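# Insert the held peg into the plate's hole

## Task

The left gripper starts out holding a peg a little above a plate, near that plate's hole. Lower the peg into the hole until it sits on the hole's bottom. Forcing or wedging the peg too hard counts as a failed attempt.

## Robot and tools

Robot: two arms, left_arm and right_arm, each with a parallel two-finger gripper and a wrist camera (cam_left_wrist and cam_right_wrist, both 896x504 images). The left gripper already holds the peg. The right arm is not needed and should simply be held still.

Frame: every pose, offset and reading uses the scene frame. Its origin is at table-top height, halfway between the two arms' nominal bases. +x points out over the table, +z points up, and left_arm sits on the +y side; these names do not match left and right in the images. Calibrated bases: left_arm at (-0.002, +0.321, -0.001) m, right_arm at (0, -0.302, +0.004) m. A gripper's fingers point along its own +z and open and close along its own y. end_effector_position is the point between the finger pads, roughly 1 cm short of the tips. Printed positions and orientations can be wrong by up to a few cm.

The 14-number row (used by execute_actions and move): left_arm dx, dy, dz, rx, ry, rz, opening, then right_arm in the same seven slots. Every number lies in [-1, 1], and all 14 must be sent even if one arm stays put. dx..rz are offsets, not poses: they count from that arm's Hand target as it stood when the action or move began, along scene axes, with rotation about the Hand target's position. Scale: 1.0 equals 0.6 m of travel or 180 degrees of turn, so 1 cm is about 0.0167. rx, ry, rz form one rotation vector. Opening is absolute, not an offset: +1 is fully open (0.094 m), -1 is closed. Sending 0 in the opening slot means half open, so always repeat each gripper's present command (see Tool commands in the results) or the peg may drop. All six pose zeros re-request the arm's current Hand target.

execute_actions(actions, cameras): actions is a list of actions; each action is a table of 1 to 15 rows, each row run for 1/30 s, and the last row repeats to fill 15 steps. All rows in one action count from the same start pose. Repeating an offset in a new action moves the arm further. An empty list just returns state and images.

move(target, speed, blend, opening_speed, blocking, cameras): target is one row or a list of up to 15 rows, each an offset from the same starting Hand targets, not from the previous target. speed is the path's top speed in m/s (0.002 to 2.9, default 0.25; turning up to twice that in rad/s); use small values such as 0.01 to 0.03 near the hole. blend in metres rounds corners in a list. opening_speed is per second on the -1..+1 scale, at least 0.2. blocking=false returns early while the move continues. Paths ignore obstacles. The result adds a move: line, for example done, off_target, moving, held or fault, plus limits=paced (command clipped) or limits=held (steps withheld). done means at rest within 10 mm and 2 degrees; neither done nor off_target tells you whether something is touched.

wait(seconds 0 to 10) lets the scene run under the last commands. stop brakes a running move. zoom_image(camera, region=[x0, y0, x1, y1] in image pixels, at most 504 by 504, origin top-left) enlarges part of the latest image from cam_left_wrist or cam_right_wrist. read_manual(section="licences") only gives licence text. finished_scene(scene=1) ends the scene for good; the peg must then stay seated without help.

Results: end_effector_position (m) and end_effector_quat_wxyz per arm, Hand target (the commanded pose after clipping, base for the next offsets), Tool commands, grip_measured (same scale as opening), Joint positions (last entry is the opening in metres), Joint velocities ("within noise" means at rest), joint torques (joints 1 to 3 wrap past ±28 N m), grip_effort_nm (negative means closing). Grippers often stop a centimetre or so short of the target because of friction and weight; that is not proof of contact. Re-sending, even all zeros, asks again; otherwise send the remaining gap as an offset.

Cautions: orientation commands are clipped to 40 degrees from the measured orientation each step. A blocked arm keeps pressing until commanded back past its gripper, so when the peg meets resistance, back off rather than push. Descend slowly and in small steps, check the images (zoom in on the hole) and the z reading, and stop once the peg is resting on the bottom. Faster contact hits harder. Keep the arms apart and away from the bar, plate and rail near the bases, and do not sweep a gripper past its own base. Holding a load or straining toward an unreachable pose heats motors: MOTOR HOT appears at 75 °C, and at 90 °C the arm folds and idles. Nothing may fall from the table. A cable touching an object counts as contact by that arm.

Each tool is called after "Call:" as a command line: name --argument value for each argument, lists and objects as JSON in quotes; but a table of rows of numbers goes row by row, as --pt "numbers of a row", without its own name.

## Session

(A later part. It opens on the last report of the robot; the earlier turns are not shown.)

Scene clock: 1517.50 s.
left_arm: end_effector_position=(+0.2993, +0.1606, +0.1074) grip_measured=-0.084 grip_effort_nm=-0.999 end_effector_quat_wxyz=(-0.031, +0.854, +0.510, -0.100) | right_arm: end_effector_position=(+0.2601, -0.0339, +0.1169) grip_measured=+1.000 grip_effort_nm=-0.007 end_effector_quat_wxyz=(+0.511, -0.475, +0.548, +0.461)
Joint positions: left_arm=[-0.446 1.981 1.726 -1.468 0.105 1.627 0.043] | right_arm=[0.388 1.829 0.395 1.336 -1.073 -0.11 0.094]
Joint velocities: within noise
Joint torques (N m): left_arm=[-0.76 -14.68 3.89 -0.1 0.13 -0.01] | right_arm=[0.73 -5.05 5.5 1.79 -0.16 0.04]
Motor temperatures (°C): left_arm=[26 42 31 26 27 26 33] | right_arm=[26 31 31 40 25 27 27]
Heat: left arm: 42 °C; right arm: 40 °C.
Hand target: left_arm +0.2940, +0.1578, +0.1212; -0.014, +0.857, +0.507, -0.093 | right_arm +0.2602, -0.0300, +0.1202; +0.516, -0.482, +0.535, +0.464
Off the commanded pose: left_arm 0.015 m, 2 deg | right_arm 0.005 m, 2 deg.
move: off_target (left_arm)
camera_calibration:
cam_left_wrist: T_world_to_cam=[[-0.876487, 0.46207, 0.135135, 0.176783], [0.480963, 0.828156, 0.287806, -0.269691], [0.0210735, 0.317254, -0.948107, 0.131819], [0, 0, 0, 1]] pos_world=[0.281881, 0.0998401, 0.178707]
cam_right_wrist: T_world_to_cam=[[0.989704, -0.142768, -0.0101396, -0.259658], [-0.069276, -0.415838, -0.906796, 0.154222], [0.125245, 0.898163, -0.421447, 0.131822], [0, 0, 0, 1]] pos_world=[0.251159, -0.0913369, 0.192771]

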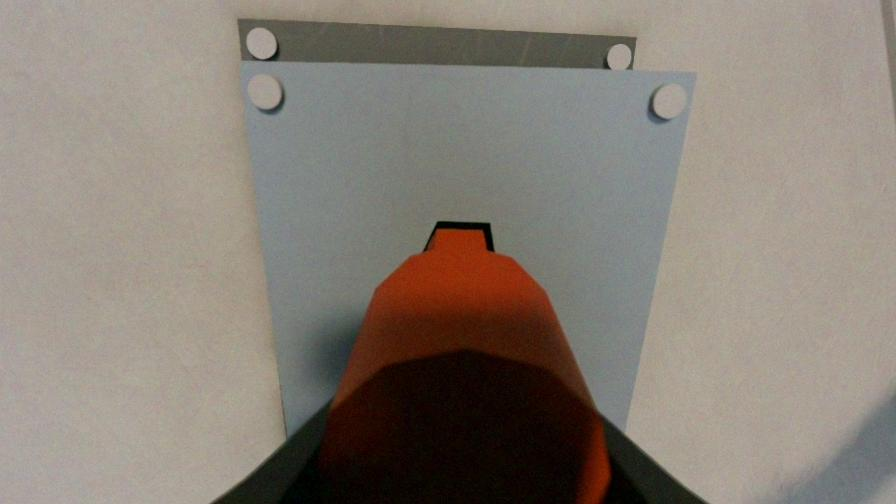

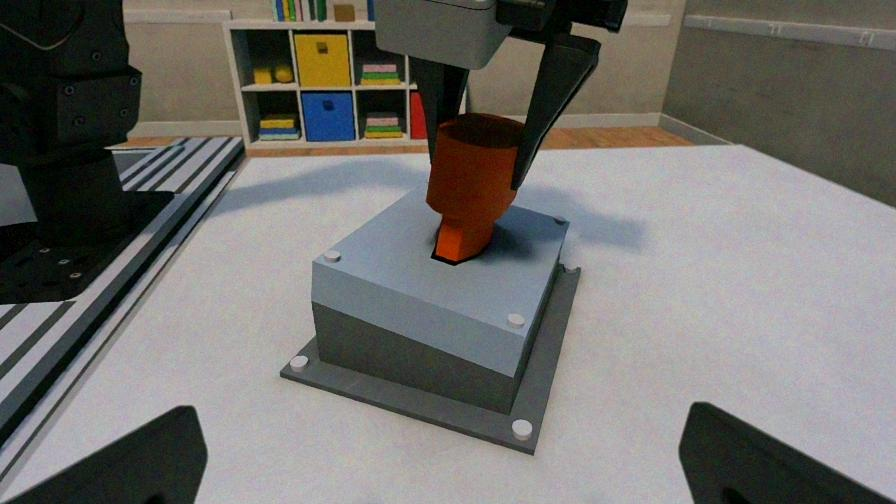

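Call:
move --target '[-0.0020, 0.0007, -0.0033, 0, 0, 0, -1.0, 0, 0, 0, 0, 0, 0, 1.0]' --speed 0.03

Call:
zoom_image --camera "cam_left_wrist" --region '[400, 190, 520, 260]'

Call:
zoom_image --camera "cam_right_wrist" --region '[400, 190, 520, 280]'

Scene clock: 1545.13 s.
left_arm: end_effector_position=(+0.2972, +0.1616, +0.1057) grip_measured=-0.084 grip_effort_nm=-0.994 end_effector_quat_wxyz=(-0.032, +0.854, +0.510, -0.100) | right_arm: end_effector_position=(+0.2601, -0.0339, +0.1169) grip_measured=+1.000 grip_effort_nm=-0.012 end_effector_quat_wxyz=(+0.511, -0.475, +0.548, +0.461)
Joint positions: left_arm=[-0.446 1.973 1.707 -1.459 0.105 1.626 0.043] | right_arm=[0.388 1.829 0.395 1.336 -1.073 -0.11 0.094]
Joint velocities: within noise
Joint torques (N m): left_arm=[-0.81 -14.37 4.16 -0.11 0.14 -0.04] | right_arm=[0.68 -5.04 5.48 1.79 -0.16 0.05]
Motor temperatures (°C): left_arm=[26 43 30 26 27 26 33] | right_arm=[26 31 31 40 25 27 27]
Heat: left arm: 43 °C; right arm: 40 °C.
Hand target: left_arm +0.2928, +0.1581, +0.1193; -0.014, +0.857, +0.507, -0.093 | right_arm +0.2602, -0.0300, +0.1202; +0.516, -0.482, +0.535, +0.464
Off the commanded pose: left_arm 0.015 m, 2 deg | right_arm 0.005 m, 2 deg.
move: off_target (left_arm)
camera_calibration:
cam_left_wrist: T_world_to_cam=[[-0.876724, 0.461371, 0.135983, 0.174829], [0.48057, 0.828358, 0.287879, -0.268909], [0.0201764, 0.31774, -0.947963, 0.130139], [0, 0, 0, 1]] pos_world=[0.27988, 0.100741, 0.177007]
cam_right_wrist: T_world_to_cam=[[0.989704, -0.142768, -0.0101396, -0.259658], [-0.069276, -0.415838, -0.906796, 0.154222], [0.125245, 0.898163, -0.421447, 0.131822], [0, 0, 0, 1]] pos_world=[0.251159, -0.0913369, 0.192771]

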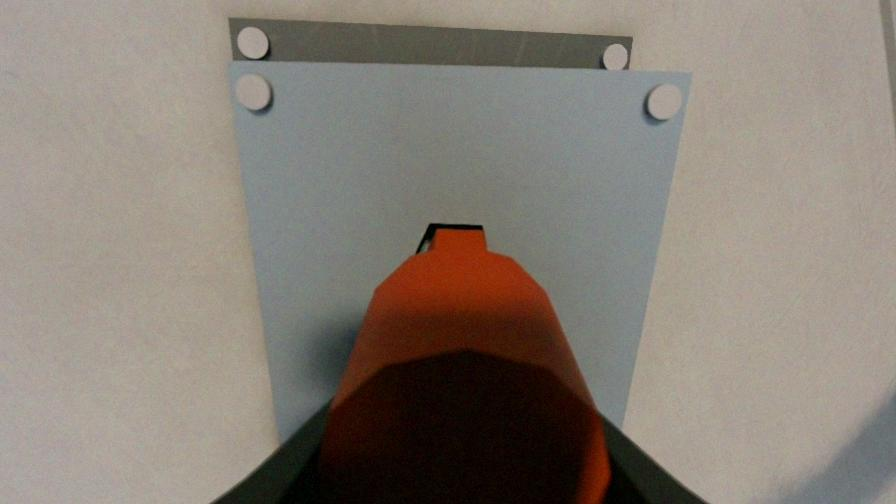

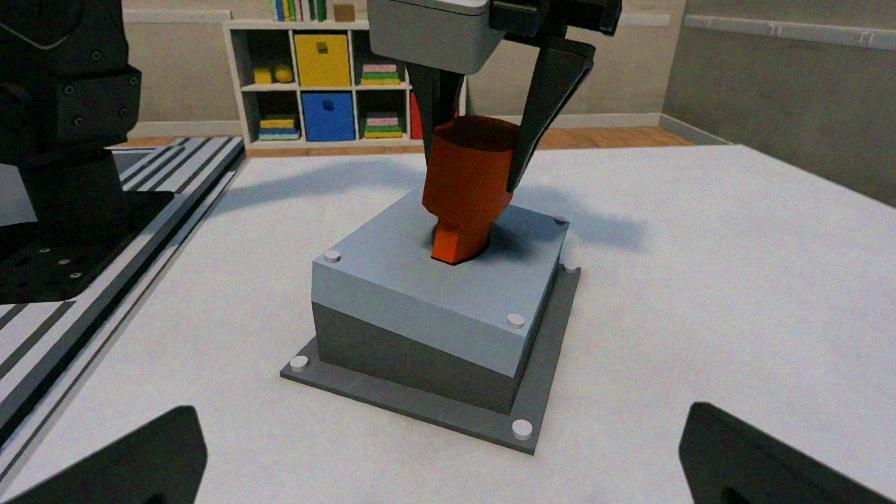

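Scaled by 4.200 from the camera's 896x504 image, which has a finer 1280x720 frame.

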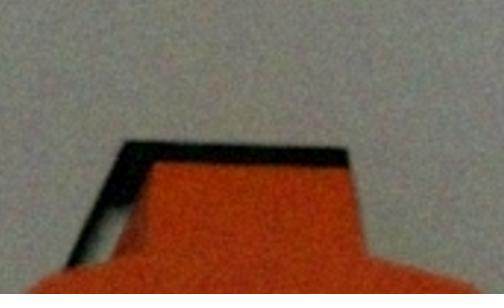

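Scaled by 4.200 from the camera's 896x504 image, which has a finer 1280x720 frame.

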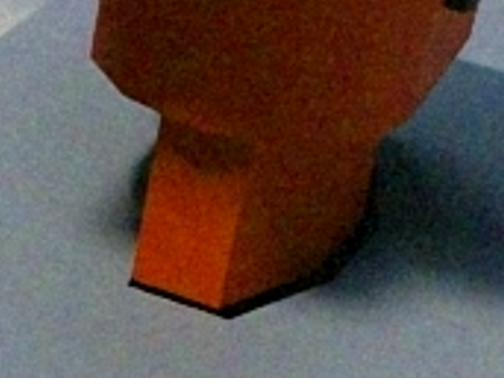

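Call:
move --pt "0.00125 -0.0006 -0.00023 -0.00047 -0.00098 0 -1.0 0 0 0 0 0 0 1.0" --pt "0.00061 -0.00049 -0.00435 -0.00047 -0.00098 0 -1.0 0 0 0 0 0 0 1.0" --speed 0.02

Call:
zoom_image --camera "cam_left_wrist" --region '[400, 190, 520, 260]'

Call:
zoom_image --camera "cam_right_wrist" --region '[400, 190, 520, 280]'

Scene clock: 1577.53 s.
left_arm: end_effector_position=(+0.2971, +0.1615, +0.1026) grip_measured=-0.084 grip_effort_nm=-0.994 end_effector_quat_wxyz=(-0.031, +0.854, +0.510, -0.100) | right_arm: end_effector_position=(+0.2601, -0.0339, +0.1169) grip_measured=+1.000 grip_effort_nm=-0.002 end_effector_quat_wxyz=(+0.511, -0.475, +0.548, +0.461)
Joint positions: left_arm=[-0.446 1.972 1.694 -1.445 0.105 1.626 0.043] | right_arm=[0.388 1.829 0.395 1.336 -1.073 -0.11 0.094]
Joint velocities: within noise
Joint torques (N m): left_arm=[-0.77 -14.45 4.19 -0.13 0.16 -0.06] | right_arm=[0.72 -5.07 5.46 1.79 -0.17 0.04]
Motor temperatures (°C): left_arm=[26 45 31 26 27 26 33] | right_arm=[26 31 31 40 25 27 27]
Heat: left arm: 45 °C; right arm: 40 °C.
Hand target: left_arm +0.2931, +0.1579, +0.1166; -0.012, +0.857, +0.507, -0.092 | right_arm +0.2602, -0.0300, +0.1202; +0.516, -0.482, +0.535, +0.464
Off the commanded pose: left_arm 0.015 m, 2 deg | right_arm 0.005 m, 2 deg.
move: off_target (left_arm)
camera_calibration:
cam_left_wrist: T_world_to_cam=[[-0.877058, 0.46105, 0.134915, 0.175474], [0.479926, 0.828688, 0.288007, -0.267844], [0.0209827, 0.317348, -0.948077, 0.127037], [0, 0, 0, 1]] pos_world=[0.279781, 0.100742, 0.173908]
cam_right_wrist: T_world_to_cam=[[0.989704, -0.142768, -0.0101396, -0.259658], [-0.069276, -0.415838, -0.906796, 0.154222], [0.125245, 0.898163, -0.421447, 0.131822], [0, 0, 0, 1]] pos_world=[0.251159, -0.0913369, 0.192771]

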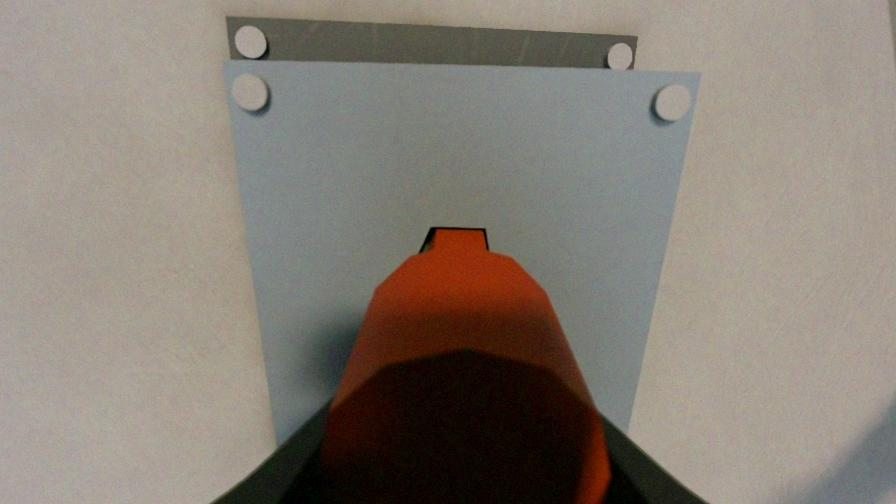

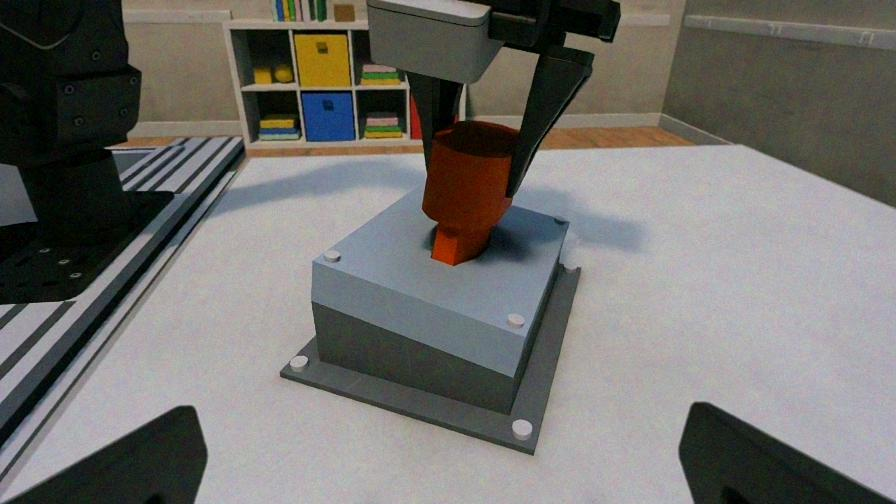

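Scaled by 4.200 from the camera's 896x504 image, which has a finer 1280x720 frame.

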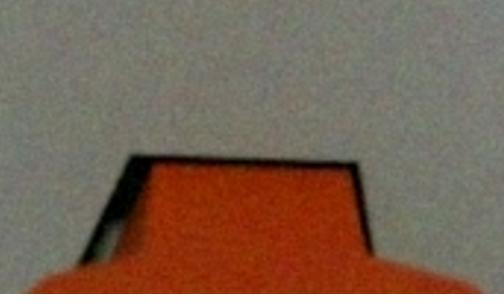

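Scaled by 4.200 from the camera's 896x504 image, which has a finer 1280x720 frame.

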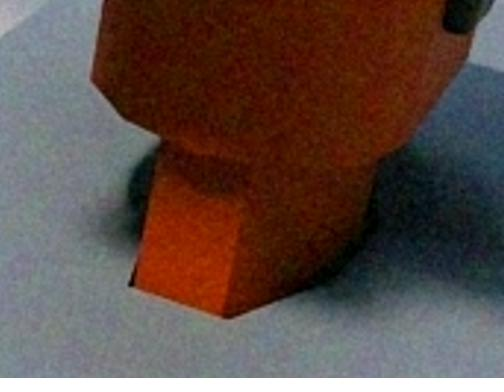

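Call:
move --target '[-0.00063, -0.0001, -0.00823, -0.00024, -0.0005, 0, -1.0, 0, 0, 0, 0, 0, 0, 1.0]' --speed 0.02

Call:
zoom_image --camera "cam_left_wrist" --region '[400, 190, 520, 260]'

Call:
zoom_image --camera "cam_right_wrist" --region '[400, 190, 520, 280]'

Scene clock: 1606.97 s.
left_arm: end_effector_position=(+0.2966, +0.1616, +0.0971) grip_measured=-0.084 grip_effort_nm=-0.994 end_effector_quat_wxyz=(-0.031, +0.854, +0.510, -0.100) | right_arm: end_effector_position=(+0.2601, -0.0339, +0.1169) grip_measured=+1.000 grip_effort_nm=-0.007 end_effector_quat_wxyz=(+0.511, -0.475, +0.548, +0.461)
Joint positions: left_arm=[-0.446 1.971 1.671 -1.423 0.105 1.626 0.043] | right_arm=[0.388 1.829 0.395 1.336 -1.073 -0.11 0.094]
Joint velocities: within noise
Joint torques (N m): left_arm=[-0.88 -14.68 4.23 -0.1 0.14 -0.05] | right_arm=[0.7 -5.08 5.48 1.8 -0.17 0.05]
Motor temperatures (°C): left_arm=[26 43 30 26 27 26 33] | right_arm=[26 31 31 40 25 27 27]
Heat: left arm: 43 °C; right arm: 40 °C.
Hand target: left_arm +0.2928, +0.1578, +0.1117; -0.012, +0.857, +0.507, -0.091 | right_arm +0.2602, -0.0300, +0.1202; +0.516, -0.482, +0.535, +0.464
Off the commanded pose: left_arm 0.016 m, 3 deg | right_arm 0.005 m, 2 deg.
move: off_target (left_arm)
camera_calibration:
cam_left_wrist: T_world_to_cam=[[-0.877058, 0.46105, 0.134915, 0.175732], [0.479926, 0.828688, 0.288007, -0.266103], [0.0209827, 0.317348, -0.948077, 0.121802], [0, 0, 0, 1]] pos_world=[0.279281, 0.100842, 0.168408]
cam_right_wrist: T_world_to_cam=[[0.989704, -0.142768, -0.0101396, -0.259658], [-0.069276, -0.415838, -0.906796, 0.154222], [0.125245, 0.898163, -0.421447, 0.131822], [0, 0, 0, 1]] pos_world=[0.251159, -0.0913369, 0.192771]

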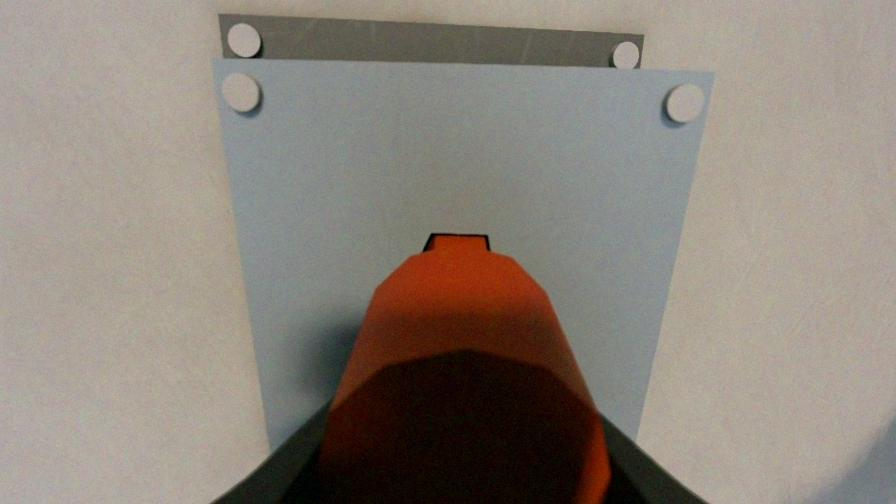

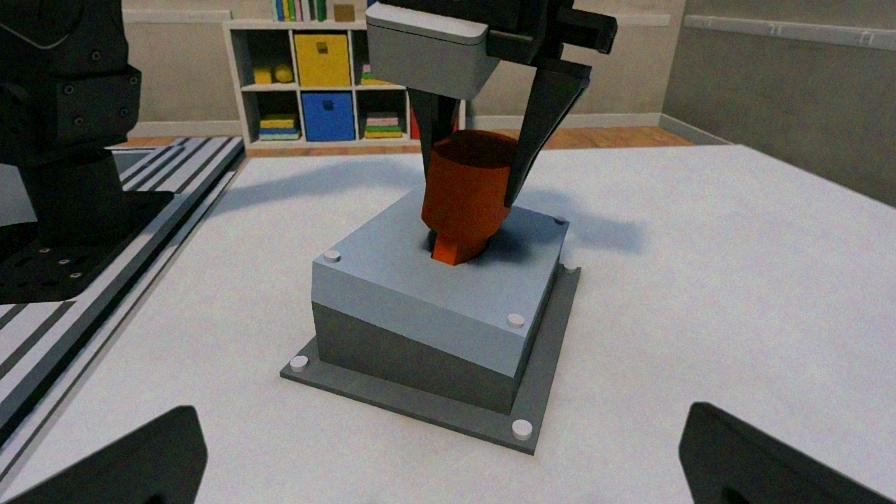

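Scaled by 4.200 from the camera's 896x504 image, which has a finer 1280x720 frame.

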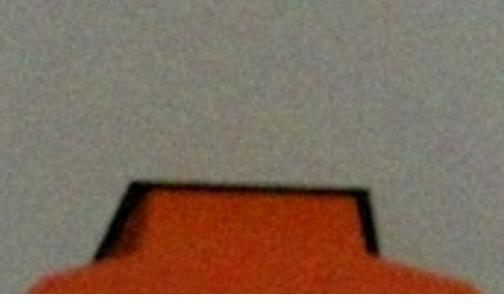

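Scaled by 4.200 from the camera's 896x504 image, which has a finer 1280x720 frame.

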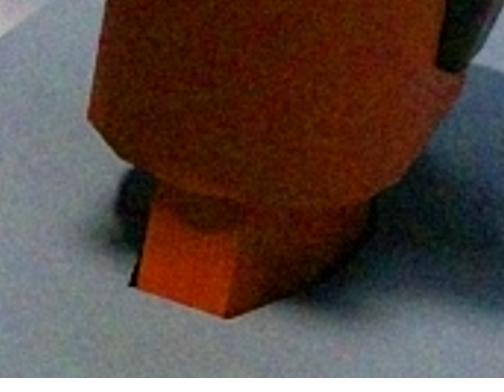

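Call:
move --target '[-0.00128, 0.0002, -0.00823, 0, 0, 0, -1.0, 0, 0, 0, 0, 0, 0, 1.0]' --speed 0.02

Call:
zoom_image --camera "cam_left_wrist" --region '[400, 190, 520, 260]'

Call:
zoom_image --camera "cam_right_wrist" --region '[400, 190, 520, 280]'

Scene clock: 1621.70 s.
left_arm: end_effector_position=(+0.2956, +0.1619, +0.0922) grip_measured=-0.084 grip_effort_nm=-0.994 end_effector_quat_wxyz=(-0.031, +0.854, +0.510, -0.100) | right_arm: end_effector_position=(+0.2601, -0.0339, +0.1169) grip_measured=+1.000 grip_effort_nm=-0.007 end_effector_quat_wxyz=(+0.511, -0.475, +0.548, +0.461)
Joint positions: left_arm=[-0.446 1.97 1.649 -1.403 0.105 1.626 0.043] | right_arm=[0.388 1.829 0.395 1.336 -1.073 -0.11 0.094]
Joint velocities: within noise
Joint torques (N m): left_arm=[-0.9 -14.65 4.26 -0.1 0.18 -0.06] | right_arm=[0.69 -5.05 5.48 1.8 -0.16 0.04]
Motor temperatures (°C): left_arm=[26 43 30 26 27 26 33] | right_arm=[26 31 31 40 25 27 27]
Heat: left arm: 43 °C; right arm: 40 °C.
Hand target: left_arm +0.2920, +0.1579, +0.1068; -0.012, +0.857, +0.507, -0.091 | right_arm +0.2602, -0.0300, +0.1202; +0.516, -0.482, +0.535, +0.464
Off the commanded pose: left_arm 0.016 m, 3 deg | right_arm 0.005 m, 2 deg.
move: off_target (left_arm)
camera_calibration:
cam_left_wrist: T_world_to_cam=[[-0.876995, 0.461054, 0.135308, 0.175396], [0.480054, 0.828604, 0.288034, -0.264511], [0.0206821, 0.31756, -0.948013, 0.117036], [0, 0, 0, 1]] pos_world=[0.27838, 0.101142, 0.163408]
cam_right_wrist: T_world_to_cam=[[0.989704, -0.142768, -0.0101396, -0.259658], [-0.069276, -0.415838, -0.906796, 0.154222], [0.125245, 0.898163, -0.421447, 0.131822], [0, 0, 0, 1]] pos_world=[0.251159, -0.0913369, 0.192771]

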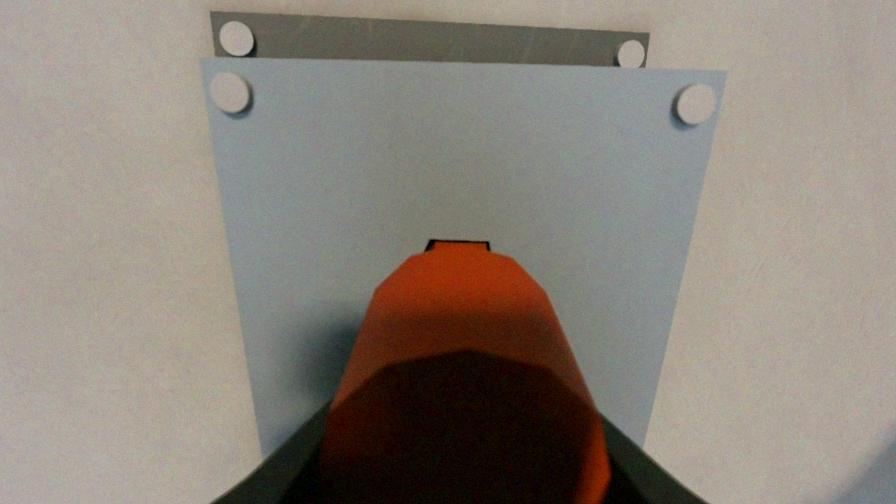

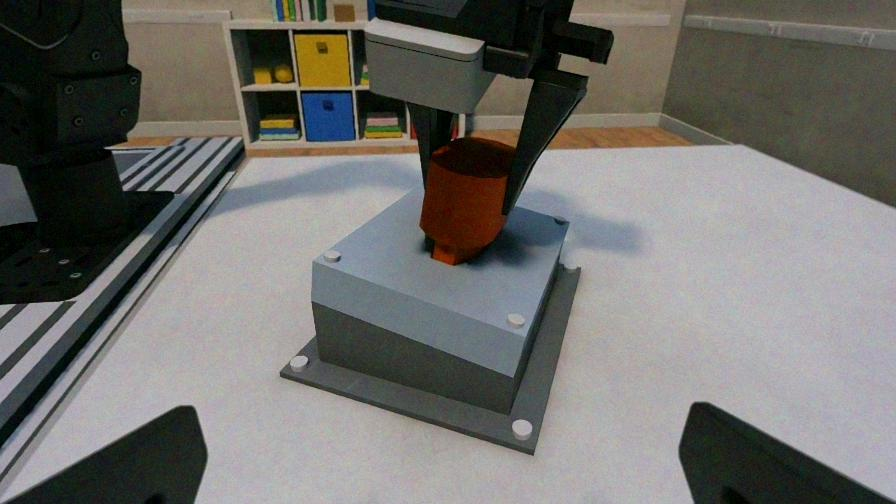

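Scaled by 4.200 from the camera's 896x504 image, which has a finer 1280x720 frame.

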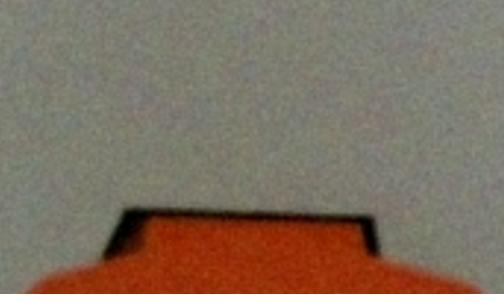

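Scaled by 4.200 from the camera's 896x504 image, which has a finer 1280x720 frame.

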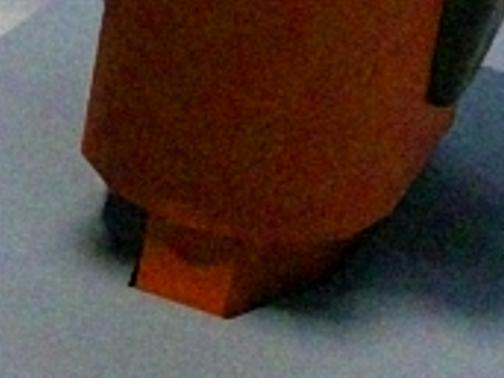

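Call:
move --target '[-0.0007, 0.0003, -0.00823, 0, 0, 0, -1.0, 0, 0, 0, 0, 0, 0, 1.0]' --speed 0.02

Call:
zoom_image --camera "cam_right_wrist" --region '[400, 190, 520, 280]'

Scene clock: 1633.10 s.
left_arm: end_effector_position=(+0.2950, +0.1621, +0.0876) grip_measured=-0.084 grip_effort_nm=-0.999 end_effector_quat_wxyz=(-0.031, +0.854, +0.510, -0.100) | right_arm: end_effector_position=(+0.2601, -0.0339, +0.1169) grip_measured=+1.000 grip_effort_nm=-0.007 end_effector_quat_wxyz=(+0.511, -0.475, +0.548, +0.461)
Joint positions: left_arm=[-0.446 1.968 1.628 -1.383 0.105 1.625 0.043] | right_arm=[0.388 1.829 0.395 1.336 -1.073 -0.11 0.094]
Joint velocities: within noise
Joint torques (N m): left_arm=[-0.84 -14.53 4.18 -0.11 0.14 -0.04] | right_arm=[0.69 -5.05 5.48 1.8 -0.16 0.05]
Motor temperatures (°C): left_arm=[26 44 30 26 27 26 33] | right_arm=[26 31 31 40 25 27 27]
Heat: left arm: 44 °C; right arm: 40 °C.
Hand target: left_arm +0.2915, +0.1581, +0.1018; -0.012, +0.857, +0.507, -0.091 | right_arm +0.2602, -0.0300, +0.1202; +0.516, -0.482, +0.535, +0.464
Off the commanded pose: left_arm 0.015 m, 2 deg | right_arm 0.005 m, 2 deg.
move: off_target (left_arm)
camera_calibration:
cam_left_wrist: T_world_to_cam=[[-0.877348, 0.460699, 0.134228, 0.175605], [0.479374, 0.828952, 0.288166, -0.262912], [0.0214888, 0.317167, -0.948126, 0.112556], [0, 0, 0, 1]] pos_world=[0.277681, 0.101342, 0.158908]
cam_right_wrist: T_world_to_cam=[[0.989704, -0.142768, -0.0101396, -0.259658], [-0.069276, -0.415838, -0.906796, 0.154222], [0.125245, 0.898163, -0.421447, 0.131822], [0, 0, 0, 1]] pos_world=[0.251159, -0.0913369, 0.192771]

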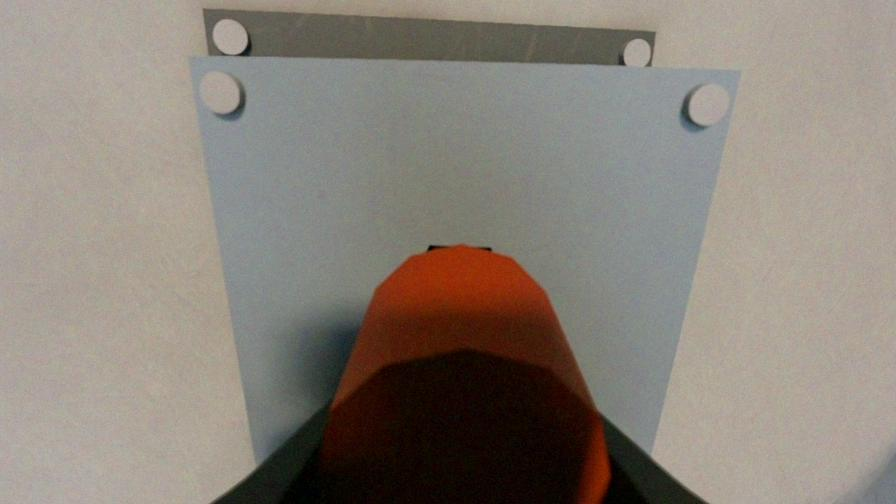

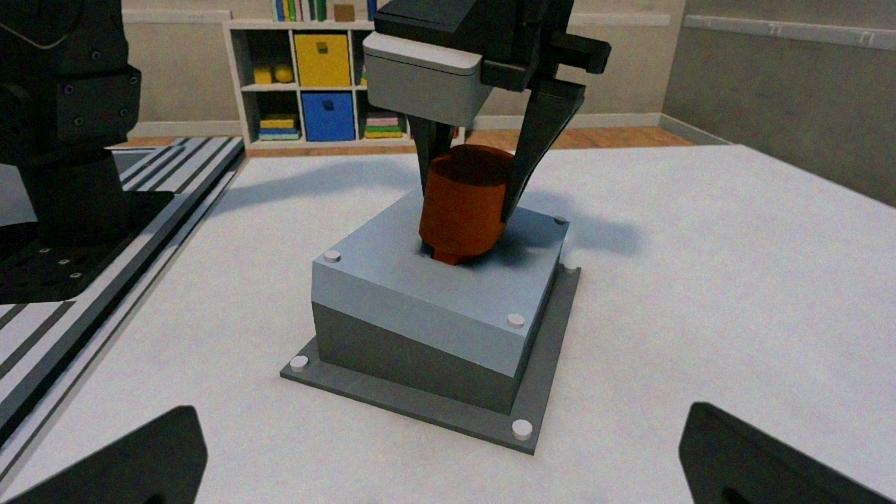

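Scaled by 4.200 from the camera's 896x504 image, which has a finer 1280x720 frame.

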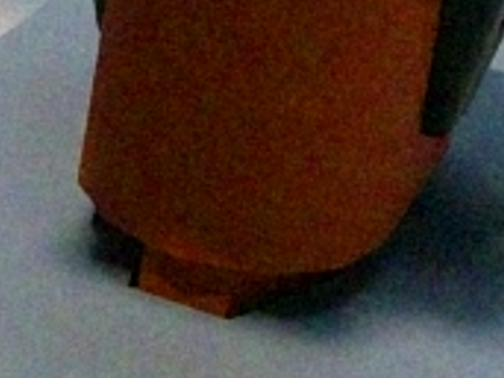

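Call:
move --target '[-0.0003, 0.0002, -0.0033, 0, 0, 0, -1.0, 0, 0, 0, 0, 0, 0, 1.0]' --speed 0.015 --cameras '["cam_right_wrist"]'

Scene clock: 1645.43 s.
left_arm: end_effector_position=(+0.2949, +0.1622, +0.0860) grip_measured=-0.084 grip_effort_nm=-1.004 end_effector_quat_wxyz=(-0.031, +0.854, +0.510, -0.099) | right_arm: end_effector_position=(+0.2601, -0.0339, +0.1169) grip_measured=+1.000 grip_effort_nm=-0.007 end_effector_quat_wxyz=(+0.511, -0.475, +0.548, +0.461)
Joint positions: left_arm=[-0.446 1.967 1.621 -1.375 0.104 1.625 0.043] | right_arm=[0.388 1.829 0.395 1.336 -1.073 -0.11 0.094]
Joint velocities: within noise
Joint torques (N m): left_arm=[-0.77 -14.22 4.22 -0.12 0.15 -0.04] | right_arm=[0.68 -5.07 5.45 1.81 -0.17 0.05]
Motor temperatures (°C): left_arm=[26 45 30 26 27 26 33] | right_arm=[26 31 31 40 25 27 27]
Heat: left arm: 45 °C; right arm: 40 °C.
Hand target: left_arm +0.2914, +0.1583, +0.0998; -0.012, +0.857, +0.507, -0.091 | right_arm +0.2602, -0.0300, +0.1202; +0.516, -0.482, +0.535, +0.464
Off the commanded pose: left_arm 0.015 m, 2 deg | right_arm 0.005 m, 2 deg.
move: off_target (left_arm)
camera_calibration:
cam_right_wrist: T_world_to_cam=[[0.989704, -0.142768, -0.0101396, -0.259658], [-0.069276, -0.415838, -0.906796, 0.154222], [0.125245, 0.898163, -0.421447, 0.131822], [0, 0, 0, 1]] pos_world=[0.251159, -0.0913369, 0.192771]
Images, in order (width x height): cam_right_wrist 896x504.

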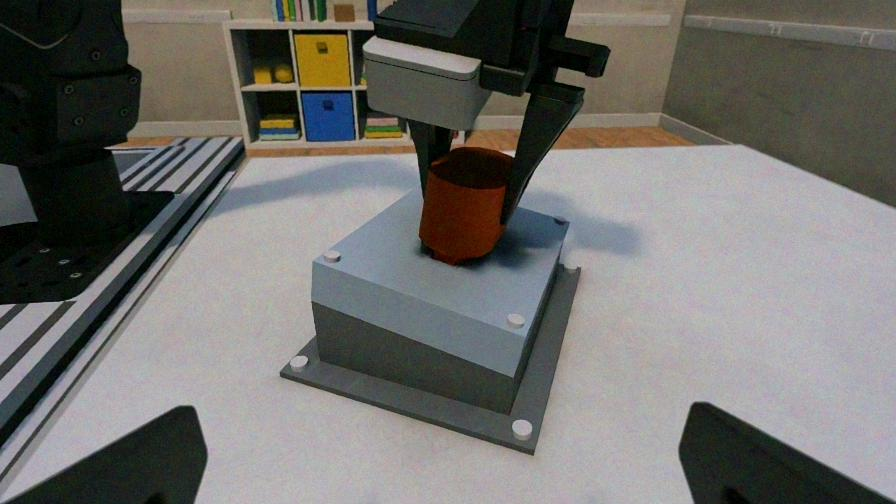

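Call:
move --target '[-0.0003, 0.0002, -0.0033, 0, 0, 0, -1.0, 0, 0, 0, 0, 0, 0, 1.0]' --speed 0.015 --cameras '["cam_right_wrist"]'

Call:
zoom_image --camera "cam_right_wrist" --region '[400, 190, 520, 280]'

Scene clock: 1650.43 s.
left_arm: end_effector_position=(+0.2955, +0.1619, +0.0858) grip_measured=-0.084 grip_effort_nm=-1.004 end_effector_quat_wxyz=(-0.028, +0.854, +0.510, -0.098) | right_arm: end_effector_position=(+0.2601, -0.0339, +0.1169) grip_measured=+1.000 grip_effort_nm=-0.007 end_effector_quat_wxyz=(+0.511, -0.475, +0.548, +0.461)
Joint positions: left_arm=[-0.446 1.963 1.615 -1.367 0.104 1.625 0.043] | right_arm=[0.388 1.829 0.395 1.336 -1.073 -0.11 0.094]
Joint velocities: within noise
Joint torques (N m): left_arm=[-0.75 -13.98 4.01 -0.08 0.18 -0.05] | right_arm=[0.72 -5.05 5.46 1.79 -0.16 0.04]
Motor temperatures (°C): left_arm=[26 45 30 26 27 26 33] | right_arm=[26 31 31 40 25 27 27]
Heat: left arm: 45 °C; right arm: 40 °C.
Hand target: left_arm +0.2913, +0.1584, +0.0979; -0.012, +0.857, +0.507, -0.091 | right_arm +0.2602, -0.0300, +0.1202; +0.516, -0.482, +0.535, +0.464
Off the commanded pose: left_arm 0.013 m, 2 deg | right_arm 0.005 m, 2 deg.
move: off_target (left_arm)
camera_calibration:
cam_right_wrist: T_world_to_cam=[[0.989704, -0.142768, -0.0101396, -0.259658], [-0.069276, -0.415838, -0.906796, 0.154222], [0.125245, 0.898163, -0.421447, 0.131822], [0, 0, 0, 1]] pos_world=[0.251159, -0.0913369, 0.192771]
Images, in order (width x height): cam_right_wrist 896x504.

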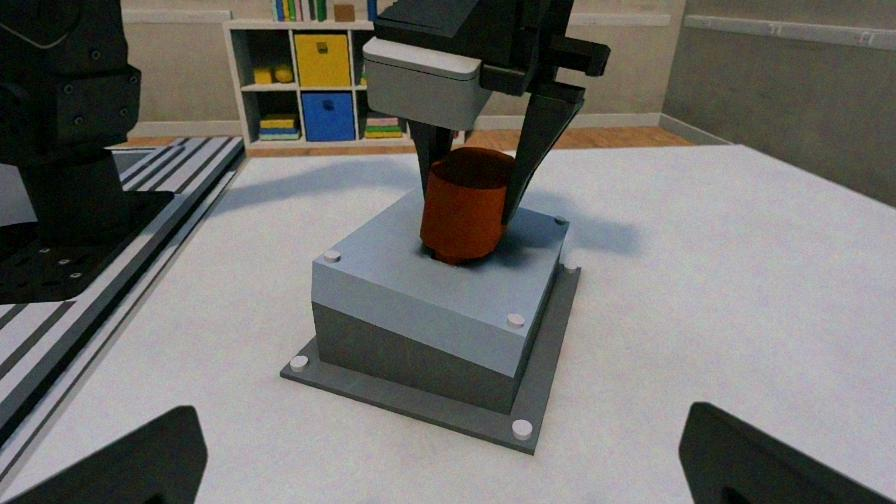

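Scaled by 4.200 from the camera's 896x504 image, which has a finer 1280x720 frame.

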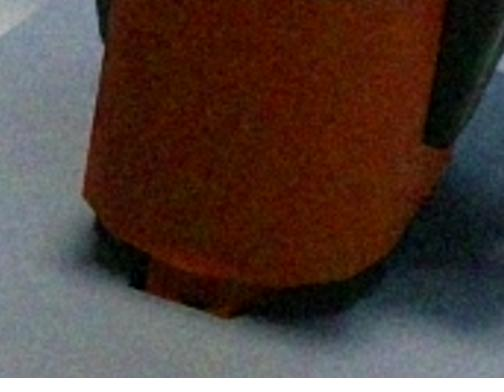

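Call:
move --target '[-0.0003, 0.0002, -0.0029, 0, 0, 0, -1.0, 0, 0, 0, 0, 0, 0, 1.0]' --speed 0.015

Call:
zoom_image --camera "cam_right_wrist" --region '[400, 190, 520, 280]'

Scene clock: 1672.73 s.
left_arm: end_effector_position=(+0.2953, +0.1620, +0.0857) grip_measured=-0.084 grip_effort_nm=-0.994 end_effector_quat_wxyz=(-0.027, +0.854, +0.510, -0.097) | right_arm: end_effector_position=(+0.2601, -0.0339, +0.1169) grip_measured=+1.000 grip_effort_nm=-0.007 end_effector_quat_wxyz=(+0.511, -0.475, +0.548, +0.461)
Joint positions: left_arm=[-0.446 1.959 1.61 -1.362 0.104 1.625 0.043] | right_arm=[0.388 1.829 0.395 1.336 -1.073 -0.11 0.094]
Joint velocities: within noise
Joint torques (N m): left_arm=[-0.85 -13.59 3.97 -0.04 0.17 -0.03] | right_arm=[0.69 -5.05 5.46 1.8 -0.16 0.05]
Motor temperatures (°C): left_arm=[26 47 30 26 27 26 33] | right_arm=[26 31 31 40 25 27 27]
Heat: left arm: 47 °C; right arm: 40 °C.
Hand target: left_arm +0.2911, +0.1585, +0.0961; -0.012, +0.857, +0.507, -0.091 | right_arm +0.2602, -0.0300, +0.1202; +0.516, -0.482, +0.535, +0.464
Off the commanded pose: left_arm 0.012 m, 2 deg | right_arm 0.005 m, 2 deg.
move: off_target (left_arm)
camera_calibration:
cam_left_wrist: T_world_to_cam=[[-0.878736, 0.461106, 0.123308, 0.177382], [0.4763, 0.830324, 0.28931, -0.26179], [0.0310167, 0.312959, -0.94926, 0.10877], [0, 0, 0, 1]] pos_world=[0.277189, 0.101539, 0.157117]
cam_right_wrist: T_world_to_cam=[[0.989704, -0.142768, -0.0101396, -0.259658], [-0.069276, -0.415838, -0.906796, 0.154222], [0.125245, 0.898163, -0.421447, 0.131822], [0, 0, 0, 1]] pos_world=[0.251159, -0.0913369, 0.192771]

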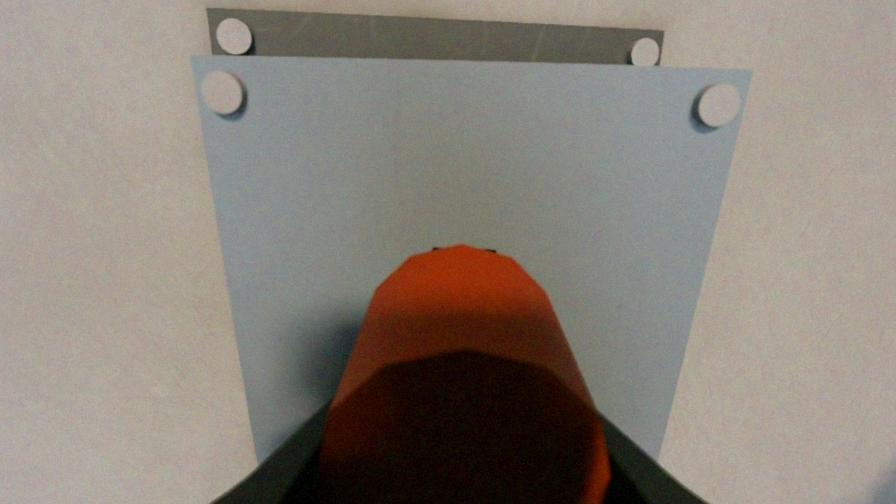

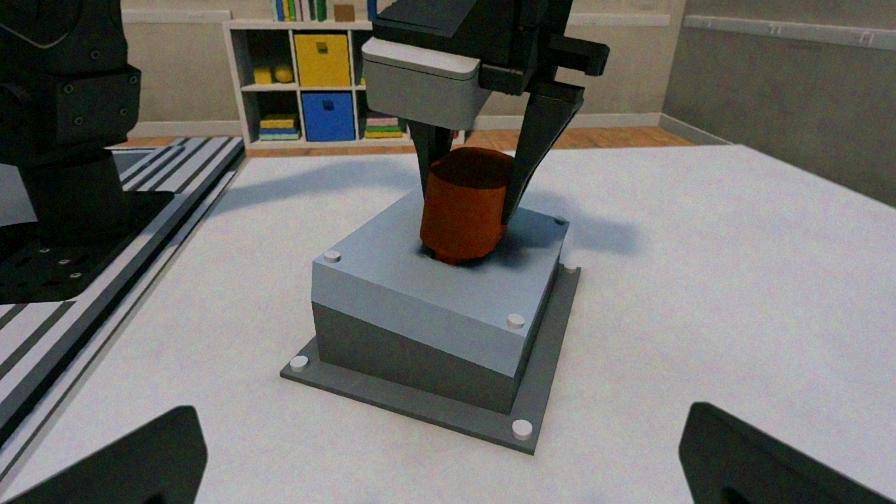

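Scaled by 4.200 from the camera's 896x504 image, which has a finer 1280x720 frame.

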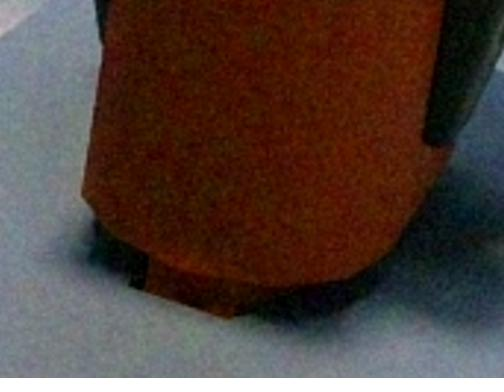

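Call:
move --pt "0.0008 0.0015 0.0045 0 0 0 -1.0 0 0 0 0 0 0 1.0" --pt "0.0008 0.0015 0.0045 0 0 0 0.35 0 0 0 0 0 0 1.0" --speed 0.02 --opening_speed 0.5

Scene clock: 1694.60 s.
left_arm: end_effector_position=(+0.2953, +0.1620, +0.0857) grip_measured=+0.347 grip_effort_nm=0.183 end_effector_quat_wxyz=(-0.027, +0.854, +0.510, -0.097) | right_arm: end_effector_position=(+0.2601, -0.0339, +0.1169) grip_measured=+1.000 grip_effort_nm=-0.012 end_effector_quat_wxyz=(+0.511, -0.475, +0.548, +0.461)
Joint positions: left_arm=[-0.446 1.959 1.61 -1.362 0.104 1.625 0.063] | right_arm=[0.388 1.829 0.395 1.336 -1.073 -0.11 0.094]
Joint velocities: within noise
Joint torques (N m): left_arm=[-0.61 -13.67 4.63 -0.18 0.16 0] | right_arm=[0.72 -5.05 5.46 1.8 -0.17 0.05]
Motor temperatures (°C): left_arm=[26 45 30 26 27 26 32] | right_arm=[26 31 31 40 25 27 27]
Heat: left arm: 45 °C; right arm: 40 °C.
Hand target: left_arm +0.2916, +0.1594, +0.0988; -0.012, +0.857, +0.507, -0.091 | right_arm +0.2602, -0.0300, +0.1202; +0.516, -0.482, +0.535, +0.464
Off the commanded pose: left_arm 0.014 m, 2 deg | right_arm 0.005 m, 2 deg.
move: off_target (left_arm); target 2's new opening was sent with left_arm's hand 0.014 m and 2 deg from that target
camera_calibration:
cam_left_wrist: T_world_to_cam=[[-0.878736, 0.461106, 0.123308, 0.177382], [0.4763, 0.830324, 0.28931, -0.26179], [0.0310167, 0.312959, -0.94926, 0.10877], [0, 0, 0, 1]] pos_world=[0.277189, 0.101539, 0.157117]
cam_right_wrist: T_world_to_cam=[[0.989704, -0.142768, -0.0101396, -0.259658], [-0.069276, -0.415838, -0.906796, 0.154222], [0.125245, 0.898163, -0.421447, 0.131822], [0, 0, 0, 1]] pos_world=[0.251159, -0.0913369, 0.192771]

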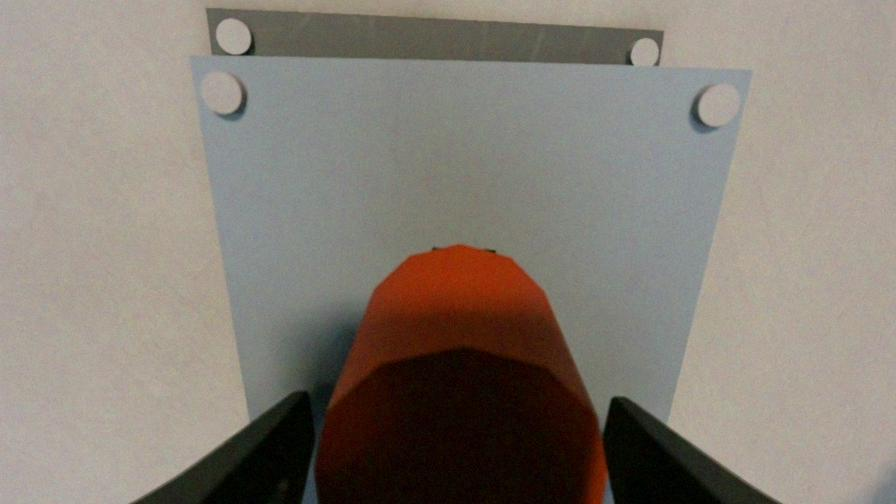

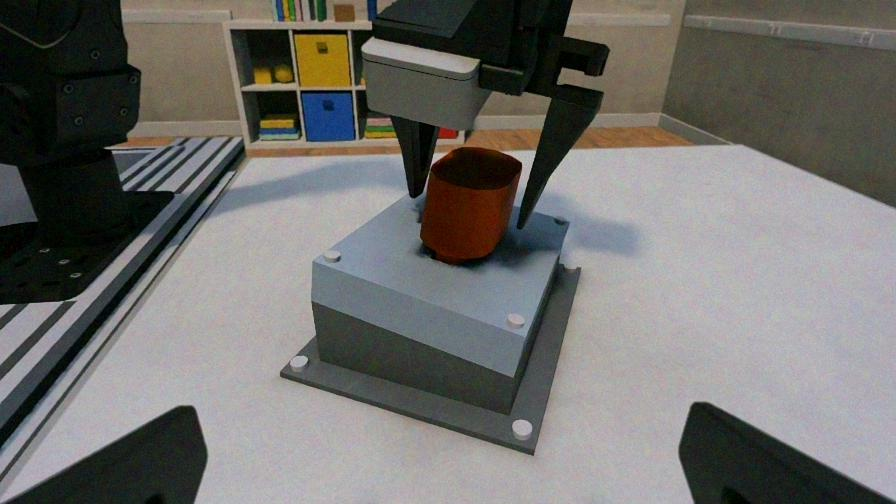

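Call:
move --pt "0.0 0.0 0.0 0 0 0 1.0 0 0 0 0 0 0 1.0" --pt "0.0108 0.004 0.0198 0 0 0 1.0 0 0 0 0 0 0 1.0" --pt "0.0198 0.002 0.0787 0 0 0 1.0 0 0 0 0 0 0 1.0" --speed 0.05 --opening_speed 1.0

Scene clock: 1720.37 s.
left_arm: end_effector_position=(+0.3018, +0.1604, +0.1362) grip_measured=+0.997 grip_effort_nm=0.178 end_effector_quat_wxyz=(-0.017, +0.856, +0.508, -0.090) | right_arm: end_effector_position=(+0.2601, -0.0339, +0.1169) grip_measured=+1.000 grip_effort_nm=-0.012 end_effector_quat_wxyz=(+0.511, -0.475, +0.548, +0.461)
Joint positions: left_arm=[-0.446 1.959 1.814 -1.543 0.104 1.63 0.094] | right_arm=[0.388 1.829 0.395 1.336 -1.073 -0.11 0.094]
Joint velocities: within noise
Joint torques (N m): left_arm=[0.34 -10.24 7.54 -0.29 0.12 0.07] | right_arm=[0.7 -5.08 5.46 1.81 -0.16 0.05]
Motor temperatures (°C): left_arm=[26 44 30 26 27 26 31] | right_arm=[26 31 31 40 25 27 27]
Heat: left arm: 44 °C; right arm: 40 °C.
Hand target: left_arm +0.3034, +0.1606, +0.1460; -0.012, +0.857, +0.507, -0.091 | right_arm +0.2602, -0.0300, +0.1202; +0.516, -0.482, +0.535, +0.464
Off the commanded pose: left_arm 0.010 m, 1 deg | right_arm 0.005 m, 2 deg.
joint sent to its limit (left arm) — joint 4 (wrist pitch), lower limit. The joint targets still meet the commanded pose.
move: done
camera_calibration:
cam_left_wrist: T_world_to_cam=[[-0.879299, 0.465674, 0.0999013, 0.180301], [0.473407, 0.831608, 0.290368, -0.277617], [0.0521379, 0.302614, -0.951686, 0.152607], [0, 0, 0, 1]] pos_world=[0.282008, 0.100726, 0.207833]
cam_right_wrist: T_world_to_cam=[[0.989704, -0.142768, -0.0101396, -0.259658], [-0.069276, -0.415838, -0.906796, 0.154222], [0.125245, 0.898163, -0.421447, 0.131822], [0, 0, 0, 1]] pos_world=[0.251159, -0.0913369, 0.192771]

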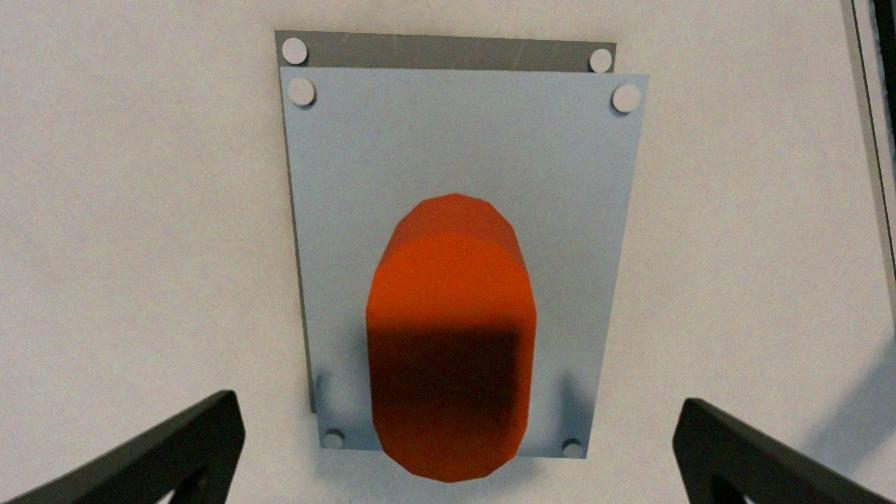

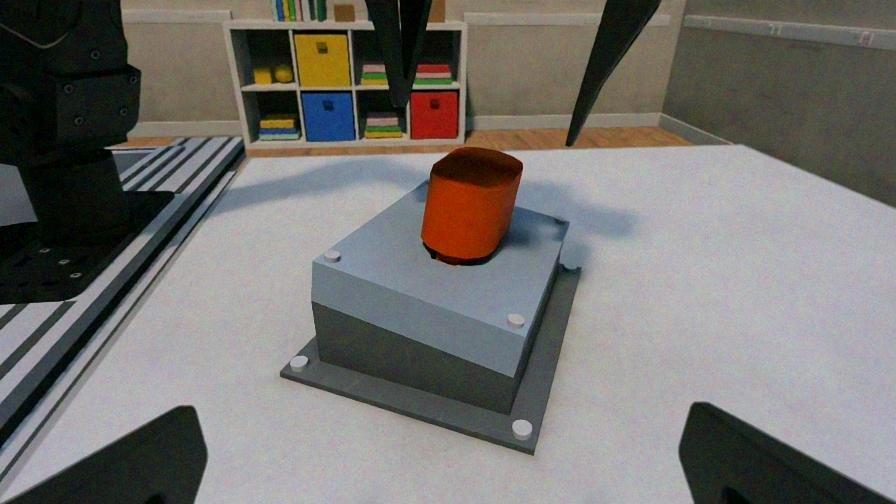

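Call:
zoom_image --camera "cam_right_wrist" --region '[380, 130, 560, 290]'

Call:
zoom_image --camera "cam_left_wrist" --region '[250, 160, 650, 500]'

Scaled by 2.800 from the camera's 896x504 image, which has a finer 1280x720 frame.

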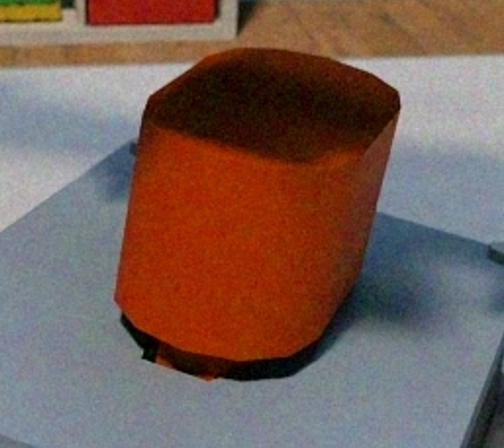

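Scaled by 1.260 from the camera's 896x504 image, which has a finer 1280x720 frame.

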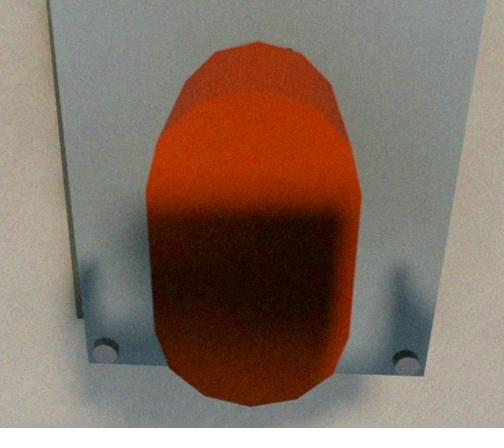

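Call:
zoom_image --camera "cam_right_wrist" --region '[400, 190, 520, 280]'

Scaled by 4.200 from the camera's 896x504 image, which has a finer 1280x720 frame.

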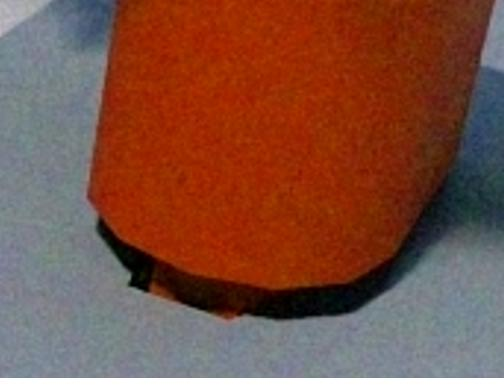

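Call:
finished_scene

The scene is finished: the task was done.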